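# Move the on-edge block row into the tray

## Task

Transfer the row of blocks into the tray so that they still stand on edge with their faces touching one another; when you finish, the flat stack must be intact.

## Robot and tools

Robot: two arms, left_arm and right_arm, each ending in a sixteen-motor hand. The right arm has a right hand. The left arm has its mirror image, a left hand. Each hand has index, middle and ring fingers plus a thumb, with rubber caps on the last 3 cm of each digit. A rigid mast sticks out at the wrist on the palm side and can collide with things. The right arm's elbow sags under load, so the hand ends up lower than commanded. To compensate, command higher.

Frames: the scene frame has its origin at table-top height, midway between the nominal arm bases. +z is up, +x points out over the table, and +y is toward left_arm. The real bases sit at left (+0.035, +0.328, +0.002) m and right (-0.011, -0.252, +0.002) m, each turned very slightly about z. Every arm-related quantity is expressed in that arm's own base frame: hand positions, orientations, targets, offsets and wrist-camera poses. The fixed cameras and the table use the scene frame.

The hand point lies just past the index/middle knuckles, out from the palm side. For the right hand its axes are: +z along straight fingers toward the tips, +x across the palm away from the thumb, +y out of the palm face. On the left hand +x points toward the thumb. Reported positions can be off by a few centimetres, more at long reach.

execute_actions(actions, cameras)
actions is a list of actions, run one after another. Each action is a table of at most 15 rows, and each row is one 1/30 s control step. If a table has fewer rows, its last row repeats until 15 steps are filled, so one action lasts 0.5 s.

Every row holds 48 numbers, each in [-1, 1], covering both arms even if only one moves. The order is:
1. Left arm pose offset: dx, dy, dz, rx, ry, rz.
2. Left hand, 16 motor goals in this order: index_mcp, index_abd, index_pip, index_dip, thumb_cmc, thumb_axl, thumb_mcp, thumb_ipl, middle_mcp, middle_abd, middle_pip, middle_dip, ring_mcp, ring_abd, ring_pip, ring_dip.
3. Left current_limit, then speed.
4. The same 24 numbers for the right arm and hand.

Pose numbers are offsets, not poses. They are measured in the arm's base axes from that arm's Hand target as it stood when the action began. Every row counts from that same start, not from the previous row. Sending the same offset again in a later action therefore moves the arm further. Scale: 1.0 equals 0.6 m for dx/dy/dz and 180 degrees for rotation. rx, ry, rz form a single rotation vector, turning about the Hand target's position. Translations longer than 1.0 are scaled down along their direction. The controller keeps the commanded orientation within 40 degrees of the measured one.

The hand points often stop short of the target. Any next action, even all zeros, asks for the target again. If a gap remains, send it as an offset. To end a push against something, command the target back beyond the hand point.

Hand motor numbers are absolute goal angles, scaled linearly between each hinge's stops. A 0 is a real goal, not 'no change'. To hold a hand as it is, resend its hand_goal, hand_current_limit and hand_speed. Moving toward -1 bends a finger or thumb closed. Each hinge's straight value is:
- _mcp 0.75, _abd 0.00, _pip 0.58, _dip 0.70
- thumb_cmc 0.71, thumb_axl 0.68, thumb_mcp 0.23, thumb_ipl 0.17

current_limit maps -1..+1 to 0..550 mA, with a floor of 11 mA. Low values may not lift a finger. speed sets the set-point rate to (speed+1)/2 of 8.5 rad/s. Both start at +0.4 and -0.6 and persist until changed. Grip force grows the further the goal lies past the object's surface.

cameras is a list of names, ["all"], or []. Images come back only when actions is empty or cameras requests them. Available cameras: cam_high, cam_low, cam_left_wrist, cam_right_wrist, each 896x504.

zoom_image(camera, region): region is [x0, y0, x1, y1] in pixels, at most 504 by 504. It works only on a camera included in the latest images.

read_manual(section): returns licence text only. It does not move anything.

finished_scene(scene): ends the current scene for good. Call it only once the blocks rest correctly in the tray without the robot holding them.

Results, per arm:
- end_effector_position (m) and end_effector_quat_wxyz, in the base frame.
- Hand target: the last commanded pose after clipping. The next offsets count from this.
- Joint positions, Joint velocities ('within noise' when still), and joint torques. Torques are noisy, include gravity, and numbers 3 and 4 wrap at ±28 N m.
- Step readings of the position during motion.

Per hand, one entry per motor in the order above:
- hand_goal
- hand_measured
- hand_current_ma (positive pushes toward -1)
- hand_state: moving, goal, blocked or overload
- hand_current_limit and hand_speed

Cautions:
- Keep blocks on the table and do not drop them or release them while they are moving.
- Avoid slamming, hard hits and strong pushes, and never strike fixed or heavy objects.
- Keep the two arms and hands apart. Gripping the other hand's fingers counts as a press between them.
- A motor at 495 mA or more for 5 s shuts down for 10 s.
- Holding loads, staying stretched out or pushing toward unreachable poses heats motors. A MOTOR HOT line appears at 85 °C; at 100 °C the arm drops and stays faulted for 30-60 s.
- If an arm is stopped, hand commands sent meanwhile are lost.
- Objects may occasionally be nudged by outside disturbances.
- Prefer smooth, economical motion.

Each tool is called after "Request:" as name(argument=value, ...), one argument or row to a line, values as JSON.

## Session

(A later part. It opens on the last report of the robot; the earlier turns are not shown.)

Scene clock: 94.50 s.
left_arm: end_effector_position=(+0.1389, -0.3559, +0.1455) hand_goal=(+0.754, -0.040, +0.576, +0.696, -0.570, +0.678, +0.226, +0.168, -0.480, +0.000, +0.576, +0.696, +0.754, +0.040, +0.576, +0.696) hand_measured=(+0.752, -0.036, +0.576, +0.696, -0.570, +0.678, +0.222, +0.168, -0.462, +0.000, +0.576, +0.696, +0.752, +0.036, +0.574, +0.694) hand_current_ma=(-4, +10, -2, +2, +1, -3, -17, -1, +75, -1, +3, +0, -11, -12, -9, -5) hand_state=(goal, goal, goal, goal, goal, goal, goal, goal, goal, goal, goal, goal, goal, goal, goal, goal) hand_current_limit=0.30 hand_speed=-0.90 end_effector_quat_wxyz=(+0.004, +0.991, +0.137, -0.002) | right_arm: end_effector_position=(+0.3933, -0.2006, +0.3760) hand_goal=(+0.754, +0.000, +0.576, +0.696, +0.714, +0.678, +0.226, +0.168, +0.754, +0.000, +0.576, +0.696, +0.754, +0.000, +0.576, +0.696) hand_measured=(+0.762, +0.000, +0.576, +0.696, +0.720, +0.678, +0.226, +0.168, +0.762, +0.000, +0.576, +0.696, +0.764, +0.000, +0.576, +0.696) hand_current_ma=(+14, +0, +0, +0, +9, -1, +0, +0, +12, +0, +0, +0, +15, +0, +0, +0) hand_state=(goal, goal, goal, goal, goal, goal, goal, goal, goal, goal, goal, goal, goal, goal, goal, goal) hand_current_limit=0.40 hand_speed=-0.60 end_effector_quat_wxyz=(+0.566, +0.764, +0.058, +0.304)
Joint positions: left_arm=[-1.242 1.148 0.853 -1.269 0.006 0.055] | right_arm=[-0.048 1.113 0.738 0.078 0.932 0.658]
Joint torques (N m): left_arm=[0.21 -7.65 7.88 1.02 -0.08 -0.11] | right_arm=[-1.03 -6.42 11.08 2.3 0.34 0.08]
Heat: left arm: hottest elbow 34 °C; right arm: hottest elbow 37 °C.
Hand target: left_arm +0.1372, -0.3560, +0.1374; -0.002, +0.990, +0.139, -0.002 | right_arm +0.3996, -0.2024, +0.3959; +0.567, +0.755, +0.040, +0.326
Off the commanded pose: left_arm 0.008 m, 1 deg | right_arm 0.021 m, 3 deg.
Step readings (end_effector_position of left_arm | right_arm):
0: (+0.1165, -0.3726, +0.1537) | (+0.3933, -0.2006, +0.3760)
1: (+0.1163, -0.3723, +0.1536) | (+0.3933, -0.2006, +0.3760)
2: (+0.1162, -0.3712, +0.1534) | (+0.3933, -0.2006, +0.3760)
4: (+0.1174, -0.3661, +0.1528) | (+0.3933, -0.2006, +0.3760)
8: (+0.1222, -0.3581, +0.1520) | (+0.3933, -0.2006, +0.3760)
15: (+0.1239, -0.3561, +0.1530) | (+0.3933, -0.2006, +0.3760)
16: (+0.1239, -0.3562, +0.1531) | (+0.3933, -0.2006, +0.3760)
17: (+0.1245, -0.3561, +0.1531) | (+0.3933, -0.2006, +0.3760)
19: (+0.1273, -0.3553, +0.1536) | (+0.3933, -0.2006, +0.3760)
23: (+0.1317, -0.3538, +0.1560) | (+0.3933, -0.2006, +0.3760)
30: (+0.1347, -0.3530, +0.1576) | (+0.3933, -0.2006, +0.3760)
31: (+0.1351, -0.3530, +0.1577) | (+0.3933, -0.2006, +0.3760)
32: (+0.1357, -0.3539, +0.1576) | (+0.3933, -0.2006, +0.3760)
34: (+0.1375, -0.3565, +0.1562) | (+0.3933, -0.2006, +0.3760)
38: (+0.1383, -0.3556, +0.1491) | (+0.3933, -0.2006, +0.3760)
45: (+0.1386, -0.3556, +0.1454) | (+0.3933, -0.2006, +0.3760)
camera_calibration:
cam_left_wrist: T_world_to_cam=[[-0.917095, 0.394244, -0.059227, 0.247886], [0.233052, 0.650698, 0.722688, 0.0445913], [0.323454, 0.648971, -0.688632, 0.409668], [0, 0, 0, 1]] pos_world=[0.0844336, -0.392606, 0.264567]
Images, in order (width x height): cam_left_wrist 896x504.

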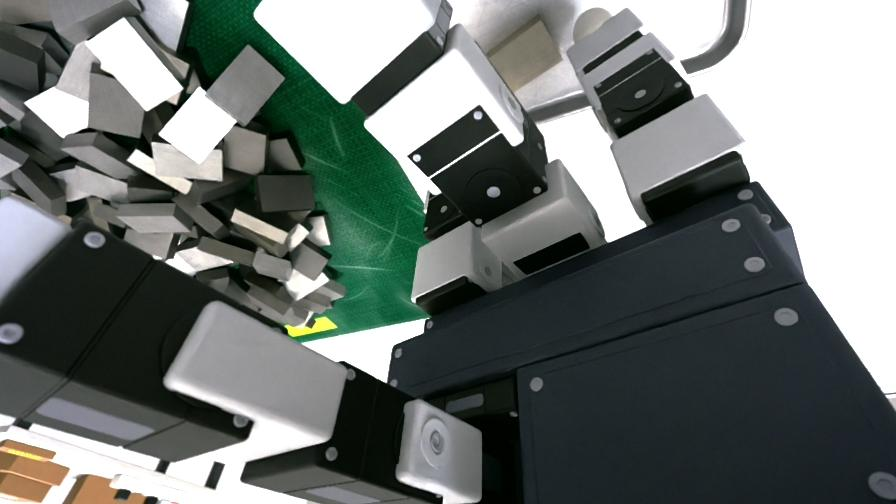

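Request:
execute_actions(
  actions=[
    [[-0.0027,0.0117,-0.032,0,0,0,0.754,-0.08,0.576,0.696,-0.57,0.678,0.226,0.168,-0.48,0,0.576,0.696,0.754,0.08,0.576,0.696,0.3,-0.9,0,0,0,0,0,0,0.754,0,0.576,0.696,0.714,0.678,0.226,0.168,0.754,0,0.576,0.696,0.754,0,0.576,0.696,0.4,-0.6]],
    [[0,0,0,0,0,0,0.754,-0.11,0.576,0.696,-0.57,0.678,0.226,0.168,-0.48,0,0.576,0.696,0.754,0.11,0.576,0.696,0.3,-0.92,0,0,0,0,0,0,0.754,0,0.576,0.696,0.714,0.678,0.226,0.168,0.754,0,0.576,0.696,0.754,0,0.576,0.696,0.4,-0.6]],
  ],
  cameras=["cam_left_wrist"],
)

Request:
zoom_image(
  camera="cam_left_wrist",
  region=[460, 0, 600, 120],
)

Scene clock: 96.27 s.
left_arm: end_effector_position=(+0.1366, -0.3489, +0.1250) hand_goal=(+0.754, -0.110, +0.576, +0.696, -0.570, +0.678, +0.226, +0.168, -0.480, +0.000, +0.576, +0.696, +0.754, +0.110, +0.576, +0.696) hand_measured=(+0.752, -0.106, +0.576, +0.696, -0.570, +0.678, +0.222, +0.168, -0.462, +0.000, +0.576, +0.696, +0.752, +0.106, +0.574, +0.694) hand_current_ma=(-4, +14, -2, +2, +1, -3, -17, -1, +75, -1, +3, +0, -11, -16, -9, -5) hand_state=(goal, goal, goal, goal, goal, goal, goal, goal, goal, goal, goal, goal, goal, goal, goal, goal) hand_current_limit=0.30 hand_speed=-0.92 end_effector_quat_wxyz=(+0.002, +0.991, +0.137, -0.003) | right_arm: end_effector_position=(+0.3933, -0.2006, +0.3760) hand_goal=(+0.754, +0.000, +0.576, +0.696, +0.714, +0.678, +0.226, +0.168, +0.754, +0.000, +0.576, +0.696, +0.754, +0.000, +0.576, +0.696) hand_measured=(+0.762, +0.000, +0.576, +0.696, +0.720, +0.678, +0.226, +0.168, +0.762, +0.000, +0.576, +0.696, +0.764, +0.000, +0.576, +0.696) hand_current_ma=(+14, +0, +0, +0, +9, -1, +0, +0, +12, +0, +0, +0, +15, +0, +0, +0) hand_state=(goal, goal, goal, goal, goal, goal, goal, goal, goal, goal, goal, goal, goal, goal, goal, goal) hand_current_limit=0.40 hand_speed=-0.60 end_effector_quat_wxyz=(+0.566, +0.764, +0.058, +0.304)
Joint positions: left_arm=[-1.242 1.149 0.797 -1.216 0.006 0.054] | right_arm=[-0.048 1.113 0.738 0.078 0.932 0.658]
Joint torques (N m): left_arm=[0.21 -7.77 7.94 1.03 -0.07 -0.09] | right_arm=[-1.08 -6.48 11.07 2.29 0.33 0.09]
Heat: left arm: hottest elbow 34 °C; right arm: hottest elbow 38 °C.
Hand target: left_arm +0.1356, -0.3490, +0.1182; -0.002, +0.990, +0.139, -0.002 | right_arm +0.3996, -0.2024, +0.3959; +0.567, +0.755, +0.040, +0.326
Off the commanded pose: left_arm 0.007 m, 1 deg | right_arm 0.021 m, 3 deg.
Step readings (end_effector_position of left_arm | right_arm):
0: (+0.1389, -0.3558, +0.1455) | (+0.3933, -0.2006, +0.3760)
1: (+0.1389, -0.3558, +0.1454) | (+0.3933, -0.2006, +0.3760)
2: (+0.1390, -0.3560, +0.1443) | (+0.3933, -0.2006, +0.3760)
4: (+0.1388, -0.3554, +0.1397) | (+0.3933, -0.2006, +0.3760)
8: (+0.1364, -0.3484, +0.1268) | (+0.3933, -0.2006, +0.3760)
15: (+0.1365, -0.3486, +0.1249) | (+0.3933, -0.2006, +0.3760)
16: (+0.1365, -0.3487, +0.1249) | (+0.3933, -0.2006, +0.3760)
17: (+0.1365, -0.3488, +0.1250) | (+0.3933, -0.2006, +0.3760)
19: (+0.1365, -0.3488, +0.1250) | (+0.3933, -0.2006, +0.3760)
23: (+0.1366, -0.3489, +0.1250) | (+0.3933, -0.2006, +0.3760)
30: (+0.1366, -0.3489, +0.1250) | (+0.3933, -0.2006, +0.3760)
camera_calibration:
cam_left_wrist: T_world_to_cam=[[-0.917427, 0.393703, -0.0576763, 0.241483], [0.232961, 0.648962, 0.724277, 0.0546422], [0.322579, 0.651035, -0.687093, 0.392405], [0, 0, 0, 1]] pos_world=[0.0822318, -0.386003, 0.243971]
Images, in order (width x height): cam_left_wrist 896x504.

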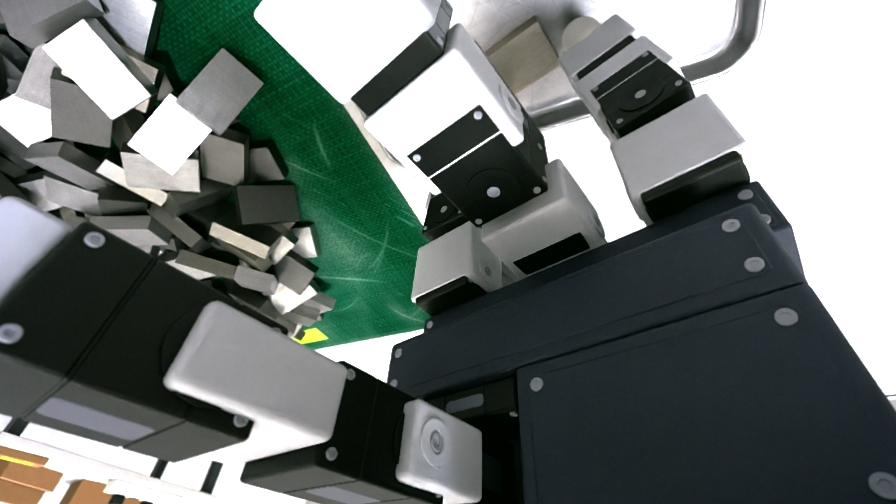

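Scaled by 3.600.

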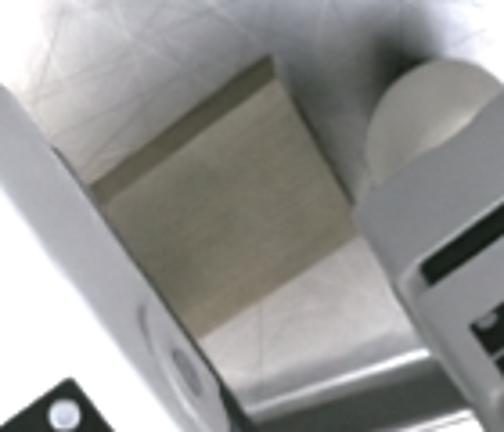

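Request:
execute_actions(
  actions=[
    [[0.0012,0.0015,-0.0128,0,0,0,0.754,-0.12,0.576,0.696,-0.57,0.678,0.226,0.168,-0.48,0,0.576,0.696,0.754,0.12,0.576,0.696,0.3,-0.9,0,0,0,0,0,0,0.754,0,0.576,0.696,0.714,0.678,0.226,0.168,0.754,0,0.576,0.696,0.754,0,0.576,0.696,0.4,-0.6]],
  ],
)

Scene clock: 97.20 s.
left_arm: end_effector_position=(+0.1367, -0.3490, +0.1190) hand_goal=(+0.754, -0.120, +0.576, +0.696, -0.570, +0.678, +0.226, +0.168, -0.480, +0.000, +0.576, +0.696, +0.754, +0.120, +0.576, +0.696) hand_measured=(+0.752, -0.116, +0.576, +0.696, -0.570, +0.678, +0.222, +0.168, -0.462, +0.000, +0.576, +0.696, +0.752, +0.116, +0.574, +0.694) hand_current_ma=(-4, +15, -2, +2, +1, -3, -17, -1, +75, -1, +3, +0, -8, -12, -6, -5) hand_state=(goal, goal, goal, goal, goal, goal, goal, goal, goal, goal, goal, goal, goal, goal, goal, goal) hand_current_limit=0.30 hand_speed=-0.90 end_effector_quat_wxyz=(+0.004, +0.991, +0.137, -0.002) | right_arm: end_effector_position=(+0.3933, -0.2006, +0.3760) hand_goal=(+0.754, +0.000, +0.576, +0.696, +0.714, +0.678, +0.226, +0.168, +0.754, +0.000, +0.576, +0.696, +0.754, +0.000, +0.576, +0.696) hand_measured=(+0.762, +0.000, +0.576, +0.696, +0.720, +0.678, +0.226, +0.168, +0.762, +0.000, +0.576, +0.696, +0.764, +0.000, +0.576, +0.696) hand_current_ma=(+14, +0, +0, +0, +9, -1, +0, +0, +12, +0, +0, +0, +15, +0, +0, +0) hand_state=(goal, goal, goal, goal, goal, goal, goal, goal, goal, goal, goal, goal, goal, goal, goal, goal) hand_current_limit=0.40 hand_speed=-0.60 end_effector_quat_wxyz=(+0.566, +0.764, +0.058, +0.304)
Joint positions: left_arm=[-1.242 1.154 0.784 -1.194 0.006 0.054] | right_arm=[-0.048 1.113 0.738 0.078 0.932 0.658]
Joint torques (N m): left_arm=[0.56 -7.36 7.71 1.11 -0.05 -0.05] | right_arm=[-0.97 -6.53 11.06 2.3 0.34 0.08]
Heat: left arm: hottest elbow 34 °C; right arm: hottest elbow 38 °C.
Hand target: left_arm +0.1363, -0.3480, +0.1104; -0.003, +0.990, +0.139, -0.002 | right_arm +0.3996, -0.2024, +0.3959; +0.567, +0.755, +0.040, +0.326
Off the commanded pose: left_arm 0.009 m, 1 deg | right_arm 0.021 m, 3 deg.
Step readings (end_effector_position of left_arm | right_arm):
0: (+0.1366, -0.3489, +0.1250) | (+0.3933, -0.2006, +0.3760)
1: (+0.1367, -0.3490, +0.1250) | (+0.3933, -0.2006, +0.3760)
2: (+0.1367, -0.3491, +0.1247) | (+0.3933, -0.2006, +0.3760)
4: (+0.1370, -0.3499, +0.1241) | (+0.3933, -0.2006, +0.3760)
8: (+0.1368, -0.3493, +0.1205) | (+0.3933, -0.2006, +0.3760)
15: (+0.1367, -0.3490, +0.1190) | (+0.3933, -0.2006, +0.3760)

Request:
execute_actions(
  actions=[
    [[0,0,0,0,0,0,0.754,-0.26,0.576,0.696,-0.57,0.678,0.226,0.168,-0.48,0,0.576,0.696,0.754,0.26,0.576,0.696,0.35,-0.92,0,0,0,0,0,0,0.754,0,0.576,0.696,0.714,0.678,0.226,0.168,0.754,0,0.576,0.696,0.754,0,0.576,0.696,0.4,-0.6]],
    [[0,0,0,0,0,0,0.754,-0.26,0.576,0.696,-0.57,0.678,0.226,0.168,-0.48,0,0.576,0.696,0.754,0.26,0.576,0.696,0.35,-0.92,0,0,0,0,0,0,0.754,0,0.576,0.696,0.714,0.678,0.226,0.168,0.754,0,0.576,0.696,0.754,0,0.576,0.696,0.4,-0.6]],
  ],
  cameras=["cam_left_wrist"],
)

Request:
zoom_image(
  camera="cam_left_wrist",
  region=[460, 0, 600, 120],
)

Scene clock: 98.60 s.
left_arm: end_effector_position=(+0.1366, -0.3491, +0.1189) hand_goal=(+0.754, -0.260, +0.576, +0.696, -0.570, +0.678, +0.226, +0.168, -0.480, +0.000, +0.576, +0.696, +0.754, +0.260, +0.576, +0.696) hand_measured=(+0.752, -0.160, +0.576, +0.696, -0.570, +0.678, +0.222, +0.168, -0.462, +0.000, +0.576, +0.696, +0.752, +0.150, +0.574, +0.694) hand_current_ma=(-4, +371, -2, +2, +1, -3, -17, -1, +75, -1, +3, +0, -7, -371, -6, -5) hand_state=(goal, blocked, goal, goal, goal, goal, goal, goal, goal, goal, goal, goal, goal, blocked, goal, goal) hand_current_limit=0.35 hand_speed=-0.92 end_effector_quat_wxyz=(+0.004, +0.991, +0.137, -0.002) | right_arm: end_effector_position=(+0.3933, -0.2006, +0.3760) hand_goal=(+0.754, +0.000, +0.576, +0.696, +0.714, +0.678, +0.226, +0.168, +0.754, +0.000, +0.576, +0.696, +0.754, +0.000, +0.576, +0.696) hand_measured=(+0.762, +0.000, +0.576, +0.696, +0.720, +0.678, +0.226, +0.168, +0.762, +0.000, +0.576, +0.696, +0.764, +0.000, +0.576, +0.696) hand_current_ma=(+14, +0, +0, +0, +9, -1, +0, +0, +12, +0, +0, +0, +15, +0, +0, +0) hand_state=(goal, goal, goal, goal, goal, goal, goal, goal, goal, goal, goal, goal, goal, goal, goal, goal) hand_current_limit=0.40 hand_speed=-0.60 end_effector_quat_wxyz=(+0.566, +0.764, +0.058, +0.304)
Joint positions: left_arm=[-1.242 1.155 0.784 -1.194 0.006 0.054] | right_arm=[-0.048 1.113 0.738 0.078 0.932 0.658]
Joint torques (N m): left_arm=[0.91 -7.36 7.62 1.07 -0.09 -0.02] | right_arm=[-1.03 -6.48 11.06 2.29 0.33 0.09]
Heat: left arm: hottest elbow 34 °C; right arm: hottest elbow 38 °C.
Hand target: left_arm +0.1363, -0.3480, +0.1104; -0.003, +0.990, +0.139, -0.002 | right_arm +0.3996, -0.2024, +0.3959; +0.567, +0.755, +0.040, +0.326
Off the commanded pose: left_arm 0.009 m, 1 deg | right_arm 0.021 m, 3 deg.
Step readings (end_effector_position of left_arm | right_arm):
0: (+0.1367, -0.3490, +0.1190) | (+0.3933, -0.2006, +0.3760)
1: (+0.1367, -0.3490, +0.1190) | (+0.3933, -0.2006, +0.3760)
2: (+0.1367, -0.3490, +0.1190) | (+0.3933, -0.2006, +0.3760)
4: (+0.1366, -0.3490, +0.1190) | (+0.3933, -0.2006, +0.3760)
8: (+0.1366, -0.3491, +0.1191) | (+0.3933, -0.2006, +0.3760)
15: (+0.1366, -0.3491, +0.1189) | (+0.3933, -0.2006, +0.3760)
16: (+0.1366, -0.3491, +0.1189) | (+0.3933, -0.2006, +0.3760)
17: (+0.1366, -0.3491, +0.1189) | (+0.3933, -0.2006, +0.3760)
19: (+0.1366, -0.3491, +0.1189) | (+0.3933, -0.2006, +0.3760)
23: (+0.1366, -0.3491, +0.1189) | (+0.3933, -0.2006, +0.3760)
30: (+0.1366, -0.3491, +0.1189) | (+0.3933, -0.2006, +0.3760)
camera_calibration:
cam_left_wrist: T_world_to_cam=[[-0.917385, 0.393571, -0.0592225, 0.241413], [0.232588, 0.650888, 0.722667, 0.0600845], [0.322968, 0.649189, -0.688654, 0.387844], [0, 0, 0, 1]] pos_world=[0.0822325, -0.385906, 0.237967]
Images, in order (width x height): cam_left_wrist 896x504.

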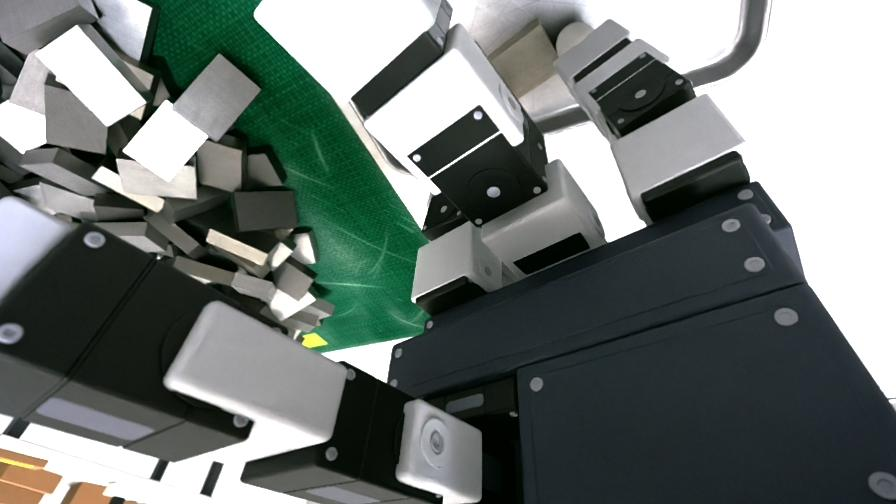

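Scaled by 3.600.

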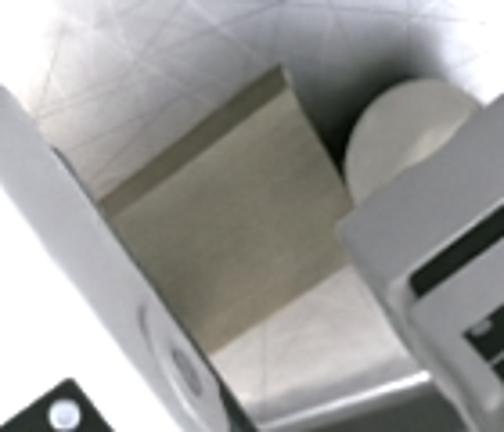

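Request:
execute_actions(
  actions=[
    [[0.0085,-0.027,0.06,-0.0160,-0.0055,0,0.754,-0.26,0.576,0.696,-0.57,0.678,0.226,0.168,-0.48,0,0.576,0.696,0.754,0.26,0.576,0.696,0.35,-0.92,0,0,0,0,0,0,0.754,0,0.576,0.696,0.714,0.678,0.226,0.168,0.754,0,0.576,0.696,0.754,0,0.576,0.696,0.4,-0.6]],
  ],
  cameras=["cam_left_wrist"],
)

Request:
zoom_image(
  camera="cam_left_wrist",
  region=[460, 0, 600, 120],
)

Scene clock: 99.57 s.
left_arm: end_effector_position=(+0.1358, -0.3468, +0.1195) hand_goal=(+0.754, -0.260, +0.576, +0.696, -0.570, +0.678, +0.226, +0.168, -0.480, +0.000, +0.576, +0.696, +0.754, +0.260, +0.576, +0.696) hand_measured=(+0.752, -0.162, +0.576, +0.696, -0.570, +0.678, +0.222, +0.168, -0.462, +0.000, +0.576, +0.696, +0.748, +0.150, +0.574, +0.694) hand_current_ma=(-8, +371, -2, +2, +1, -3, -17, -1, +75, -1, +3, +0, -21, -371, -8, -5) hand_state=(goal, blocked, goal, goal, goal, goal, goal, goal, goal, goal, goal, goal, goal, blocked, goal, goal) hand_current_limit=0.35 hand_speed=-0.92 end_effector_quat_wxyz=(-0.002, +0.991, +0.137, -0.004) | right_arm: end_effector_position=(+0.3933, -0.2006, +0.3760) hand_goal=(+0.754, +0.000, +0.576, +0.696, +0.714, +0.678, +0.226, +0.168, +0.754, +0.000, +0.576, +0.696, +0.754, +0.000, +0.576, +0.696) hand_measured=(+0.762, +0.000, +0.576, +0.696, +0.720, +0.678, +0.226, +0.168, +0.762, +0.000, +0.576, +0.696, +0.764, +0.000, +0.576, +0.696) hand_current_ma=(+14, +0, +0, +0, +9, -1, +0, +0, +12, +0, +0, +0, +15, +0, +0, +0) hand_state=(goal, goal, goal, goal, goal, goal, goal, goal, goal, goal, goal, goal, goal, goal, goal, goal) hand_current_limit=0.40 hand_speed=-0.60 end_effector_quat_wxyz=(+0.566, +0.764, +0.058, +0.304)
Joint positions: left_arm=[-1.242 1.155 0.789 -1.211 0.006 0.054] | right_arm=[-0.048 1.113 0.738 0.078 0.932 0.658]
Joint torques (N m): left_arm=[0.56 -9.35 12.46 0.14 -0.08 -0.05] | right_arm=[-0.97 -6.36 11.08 2.29 0.33 0.09]
Heat: left arm: hottest elbow 34 °C; right arm: hottest elbow 38 °C.
Hand target: left_arm +0.1414, -0.3642, +0.1464; +0.023, +0.990, +0.139, +0.003 | right_arm +0.3996, -0.2024, +0.3959; +0.567, +0.755, +0.040, +0.326
Off the commanded pose: left_arm 0.033 m, 3 deg | right_arm 0.021 m, 3 deg.
Step readings (end_effector_position of left_arm | right_arm):
0: (+0.1366, -0.3491, +0.1189) | (+0.3933, -0.2006, +0.3760)
1: (+0.1366, -0.3491, +0.1189) | (+0.3933, -0.2006, +0.3760)
2: (+0.1366, -0.3491, +0.1189) | (+0.3933, -0.2006, +0.3760)
4: (+0.1366, -0.3488, +0.1188) | (+0.3933, -0.2006, +0.3760)
8: (+0.1360, -0.3473, +0.1186) | (+0.3933, -0.2006, +0.3760)
15: (+0.1359, -0.3468, +0.1194) | (+0.3933, -0.2006, +0.3760)
camera_calibration:
cam_left_wrist: T_world_to_cam=[[-0.917618, 0.394208, -0.0507653, 0.239046], [0.235552, 0.642239, 0.729414, 0.0540772], [0.320144, 0.657366, -0.682186, 0.389474], [0, 0, 0, 1]] pos_world=[0.0819275, -0.384991, 0.238384]
Images, in order (width x height): cam_left_wrist 896x504.

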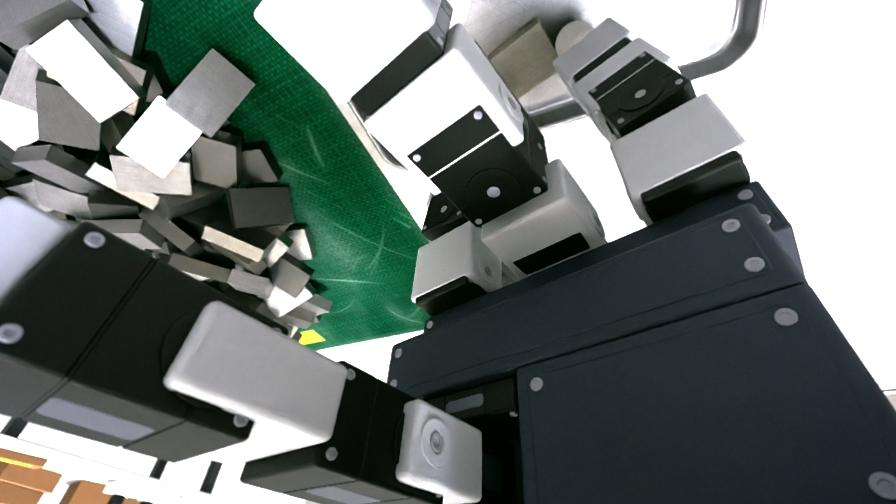

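Scaled by 3.600.

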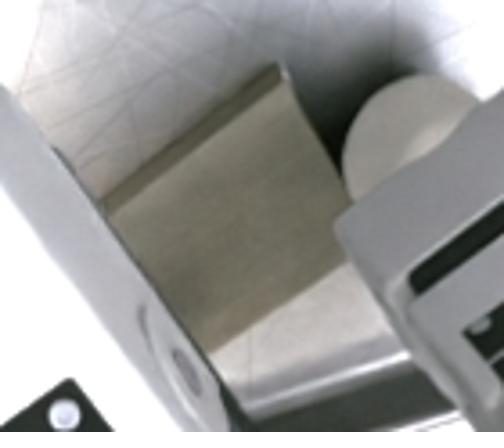

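Request:
execute_actions(
  actions=[
    [[0.0005,-0.0015,0.015,-0.001,0,0,0.754,-0.26,0.576,0.696,-0.57,0.678,0.226,0.168,-0.48,0,0.576,0.696,0.754,0.26,0.576,0.696,0.35,-0.92,0,0,0,0,0,0,0.754,0,0.576,0.696,0.714,0.678,0.226,0.168,0.754,0,0.576,0.696,0.754,0,0.576,0.696,0.4,-0.6]],
  ],
  cameras=["cam_left_wrist"],
)

Request:
zoom_image(
  camera="cam_left_wrist",
  region=[460, 0, 600, 120],
)

Scene clock: 100.40 s.
left_arm: end_effector_position=(+0.1363, -0.3480, +0.1288) hand_goal=(+0.754, -0.260, +0.576, +0.696, -0.570, +0.678, +0.226, +0.168, -0.480, +0.000, +0.576, +0.696, +0.754, +0.260, +0.576, +0.696) hand_measured=(+0.752, -0.162, +0.576, +0.696, -0.570, +0.678, +0.222, +0.168, -0.462, +0.000, +0.576, +0.696, +0.748, +0.150, +0.574, +0.694) hand_current_ma=(-8, +371, -2, +2, +1, -3, -17, -1, +75, -1, +3, +0, -21, -371, -8, -5) hand_state=(goal, blocked, goal, goal, goal, goal, goal, goal, goal, goal, goal, goal, goal, blocked, goal, goal) hand_current_limit=0.35 hand_speed=-0.92 end_effector_quat_wxyz=(-0.001, +0.991, +0.137, -0.003) | right_arm: end_effector_position=(+0.3933, -0.2006, +0.3760) hand_goal=(+0.754, +0.000, +0.576, +0.696, +0.714, +0.678, +0.226, +0.168, +0.754, +0.000, +0.576, +0.696, +0.754, +0.000, +0.576, +0.696) hand_measured=(+0.762, +0.000, +0.576, +0.696, +0.720, +0.678, +0.226, +0.168, +0.762, +0.000, +0.576, +0.696, +0.764, +0.000, +0.576, +0.696) hand_current_ma=(+14, +0, +0, +0, +9, -1, +0, +0, +12, +0, +0, +0, +15, +0, +0, +0) hand_state=(goal, goal, goal, goal, goal, goal, goal, goal, goal, goal, goal, goal, goal, goal, goal, goal) hand_current_limit=0.40 hand_speed=-0.60 end_effector_quat_wxyz=(+0.566, +0.764, +0.058, +0.304)
Joint positions: left_arm=[-1.242 1.146 0.807 -1.235 0.006 0.054] | right_arm=[-0.048 1.113 0.738 0.078 0.932 0.658]
Joint torques (N m): left_arm=[0.62 -9.41 12.56 0.23 -0.03 -0.06] | right_arm=[-1.03 -6.42 11.06 2.3 0.32 0.08]
Heat: left arm: hottest elbow 35 °C; right arm: hottest elbow 38 °C.
Hand target: left_arm +0.1417, -0.3650, +0.1553; +0.025, +0.990, +0.139, +0.002 | right_arm +0.3996, -0.2024, +0.3959; +0.567, +0.755, +0.040, +0.326
Off the commanded pose: left_arm 0.032 m, 3 deg | right_arm 0.021 m, 3 deg.
Step readings (end_effector_position of left_arm | right_arm):
0: (+0.1358, -0.3468, +0.1195) | (+0.3933, -0.2006, +0.3760)
1: (+0.1358, -0.3467, +0.1195) | (+0.3933, -0.2006, +0.3760)
2: (+0.1358, -0.3465, +0.1199) | (+0.3933, -0.2006, +0.3760)
4: (+0.1356, -0.3460, +0.1210) | (+0.3933, -0.2006, +0.3760)
8: (+0.1360, -0.3473, +0.1261) | (+0.3933, -0.2006, +0.3760)
15: (+0.1363, -0.3481, +0.1289) | (+0.3933, -0.2006, +0.3760)
camera_calibration:
cam_left_wrist: T_world_to_cam=[[-0.917573, 0.393978, -0.0532961, 0.24056], [0.234638, 0.64487, 0.727385, 0.0492868], [0.320942, 0.654923, -0.684157, 0.395828], [0, 0, 0, 1]] pos_world=[0.0821289, -0.385796, 0.247779]
Images, in order (width x height): cam_left_wrist 896x504.

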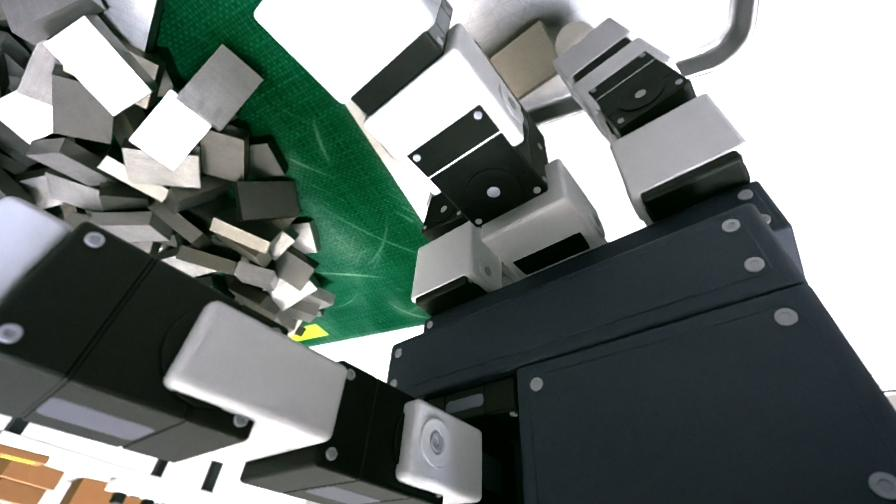

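Scaled by 3.600.

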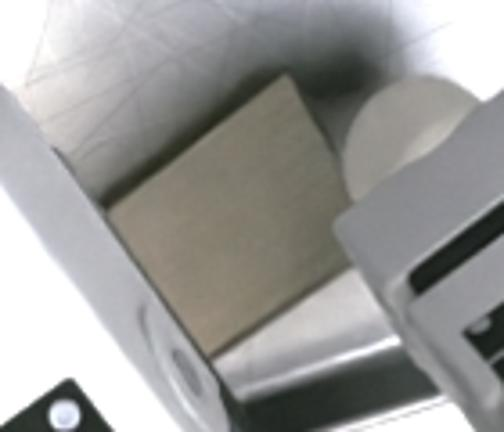

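Request:
execute_actions(
  actions=[
    [[0.0008,-0.002,0.03,-0.001,0,0,0.754,-0.26,0.576,0.696,-0.57,0.678,0.226,0.168,-0.48,0,0.576,0.696,0.754,0.26,0.576,0.696,0.35,-0.92,0,0,0,0,0,0,0.754,0,0.576,0.696,0.714,0.678,0.226,0.168,0.754,0,0.576,0.696,0.754,0,0.576,0.696,0.4,-0.6]],
    [[0.0005,-0.001,0.02,-0.001,0,0,0.754,-0.26,0.576,0.696,-0.57,0.678,0.226,0.168,-0.48,0,0.576,0.696,0.754,0.26,0.576,0.696,0.35,-0.92,0,0,0,0,0,0,0.754,0,0.576,0.696,0.714,0.678,0.226,0.168,0.754,0,0.576,0.696,0.754,0,0.576,0.696,0.4,-0.6]],
  ],
  cameras=["cam_left_wrist"],
)

Request:
zoom_image(
  camera="cam_left_wrist",
  region=[460, 0, 600, 120],
)

Scene clock: 101.73 s.
left_arm: end_effector_position=(+0.1373, -0.3511, +0.1575) hand_goal=(+0.754, -0.260, +0.576, +0.696, -0.570, +0.678, +0.226, +0.168, -0.480, +0.000, +0.576, +0.696, +0.754, +0.260, +0.576, +0.696) hand_measured=(+0.752, -0.162, +0.576, +0.696, -0.570, +0.678, +0.222, +0.168, -0.462, +0.000, +0.576, +0.696, +0.750, +0.150, +0.574, +0.694) hand_current_ma=(-7, +371, -2, +2, +1, -3, -17, -1, +75, -1, +3, +0, -14, -371, -8, -5) hand_state=(goal, blocked, goal, goal, goal, goal, goal, goal, goal, goal, goal, goal, goal, blocked, goal, goal) hand_current_limit=0.35 hand_speed=-0.92 end_effector_quat_wxyz=(+0.001, +0.991, +0.137, -0.003) | right_arm: end_effector_position=(+0.3933, -0.2006, +0.3760) hand_goal=(+0.754, +0.000, +0.576, +0.696, +0.714, +0.678, +0.226, +0.168, +0.754, +0.000, +0.576, +0.696, +0.754, +0.000, +0.576, +0.696) hand_measured=(+0.762, +0.000, +0.576, +0.696, +0.720, +0.678, +0.226, +0.168, +0.762, +0.000, +0.576, +0.696, +0.764, +0.000, +0.576, +0.696) hand_current_ma=(+14, +0, +0, +0, +9, -1, +0, +0, +12, +0, +0, +0, +15, +0, +0, +0) hand_state=(goal, goal, goal, goal, goal, goal, goal, goal, goal, goal, goal, goal, goal, goal, goal, goal) hand_current_limit=0.40 hand_speed=-0.60 end_effector_quat_wxyz=(+0.566, +0.764, +0.058, +0.304)
Joint positions: left_arm=[-1.242 1.127 0.871 -1.313 0.006 0.054] | right_arm=[-0.048 1.113 0.738 0.078 0.932 0.658]
Joint torques (N m): left_arm=[0.73 -9.41 12.93 0.27 0.08 -0.04] | right_arm=[-1.08 -6.42 11.06 2.29 0.33 0.09]
Heat: left arm: hottest elbow 35 °C; right arm: hottest elbow 38 °C.
Hand target: left_arm +0.1425, -0.3669, +0.1853; +0.028, +0.990, +0.139, +0.002 | right_arm +0.3996, -0.2024, +0.3959; +0.567, +0.755, +0.040, +0.326
Off the commanded pose: left_arm 0.033 m, 3 deg | right_arm 0.021 m, 3 deg.
Step readings (end_effector_position of left_arm | right_arm):
0: (+0.1363, -0.3480, +0.1288) | (+0.3933, -0.2006, +0.3760)
1: (+0.1363, -0.3480, +0.1290) | (+0.3933, -0.2006, +0.3760)
2: (+0.1361, -0.3476, +0.1293) | (+0.3933, -0.2006, +0.3760)
4: (+0.1358, -0.3466, +0.1317) | (+0.3933, -0.2006, +0.3760)
8: (+0.1364, -0.3484, +0.1409) | (+0.3933, -0.2006, +0.3760)
15: (+0.1372, -0.3509, +0.1477) | (+0.3933, -0.2006, +0.3760)
16: (+0.1372, -0.3507, +0.1477) | (+0.3933, -0.2006, +0.3760)
17: (+0.1370, -0.3502, +0.1477) | (+0.3933, -0.2006, +0.3760)
19: (+0.1366, -0.3490, +0.1486) | (+0.3933, -0.2006, +0.3760)
23: (+0.1369, -0.3499, +0.1534) | (+0.3933, -0.2006, +0.3760)
30: (+0.1374, -0.3514, +0.1576) | (+0.3933, -0.2006, +0.3760)
camera_calibration:
cam_left_wrist: T_world_to_cam=[[-0.917477, 0.393806, -0.0561554, 0.244659], [0.233653, 0.647759, 0.725131, 0.0317102], [0.321936, 0.65217, -0.686317, 0.416321], [0, 0, 0, 1]] pos_world=[0.0830307, -0.388401, 0.276473]
Images, in order (width x height): cam_left_wrist 896x504.

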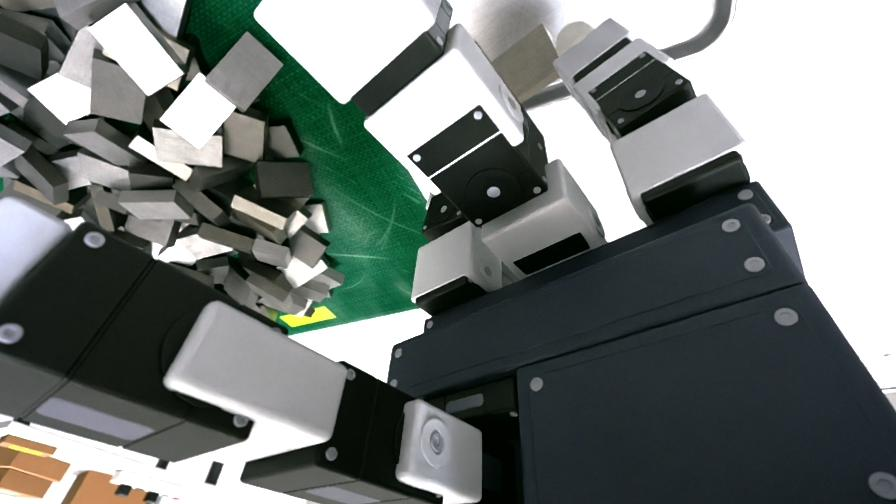

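Scaled by 3.600.

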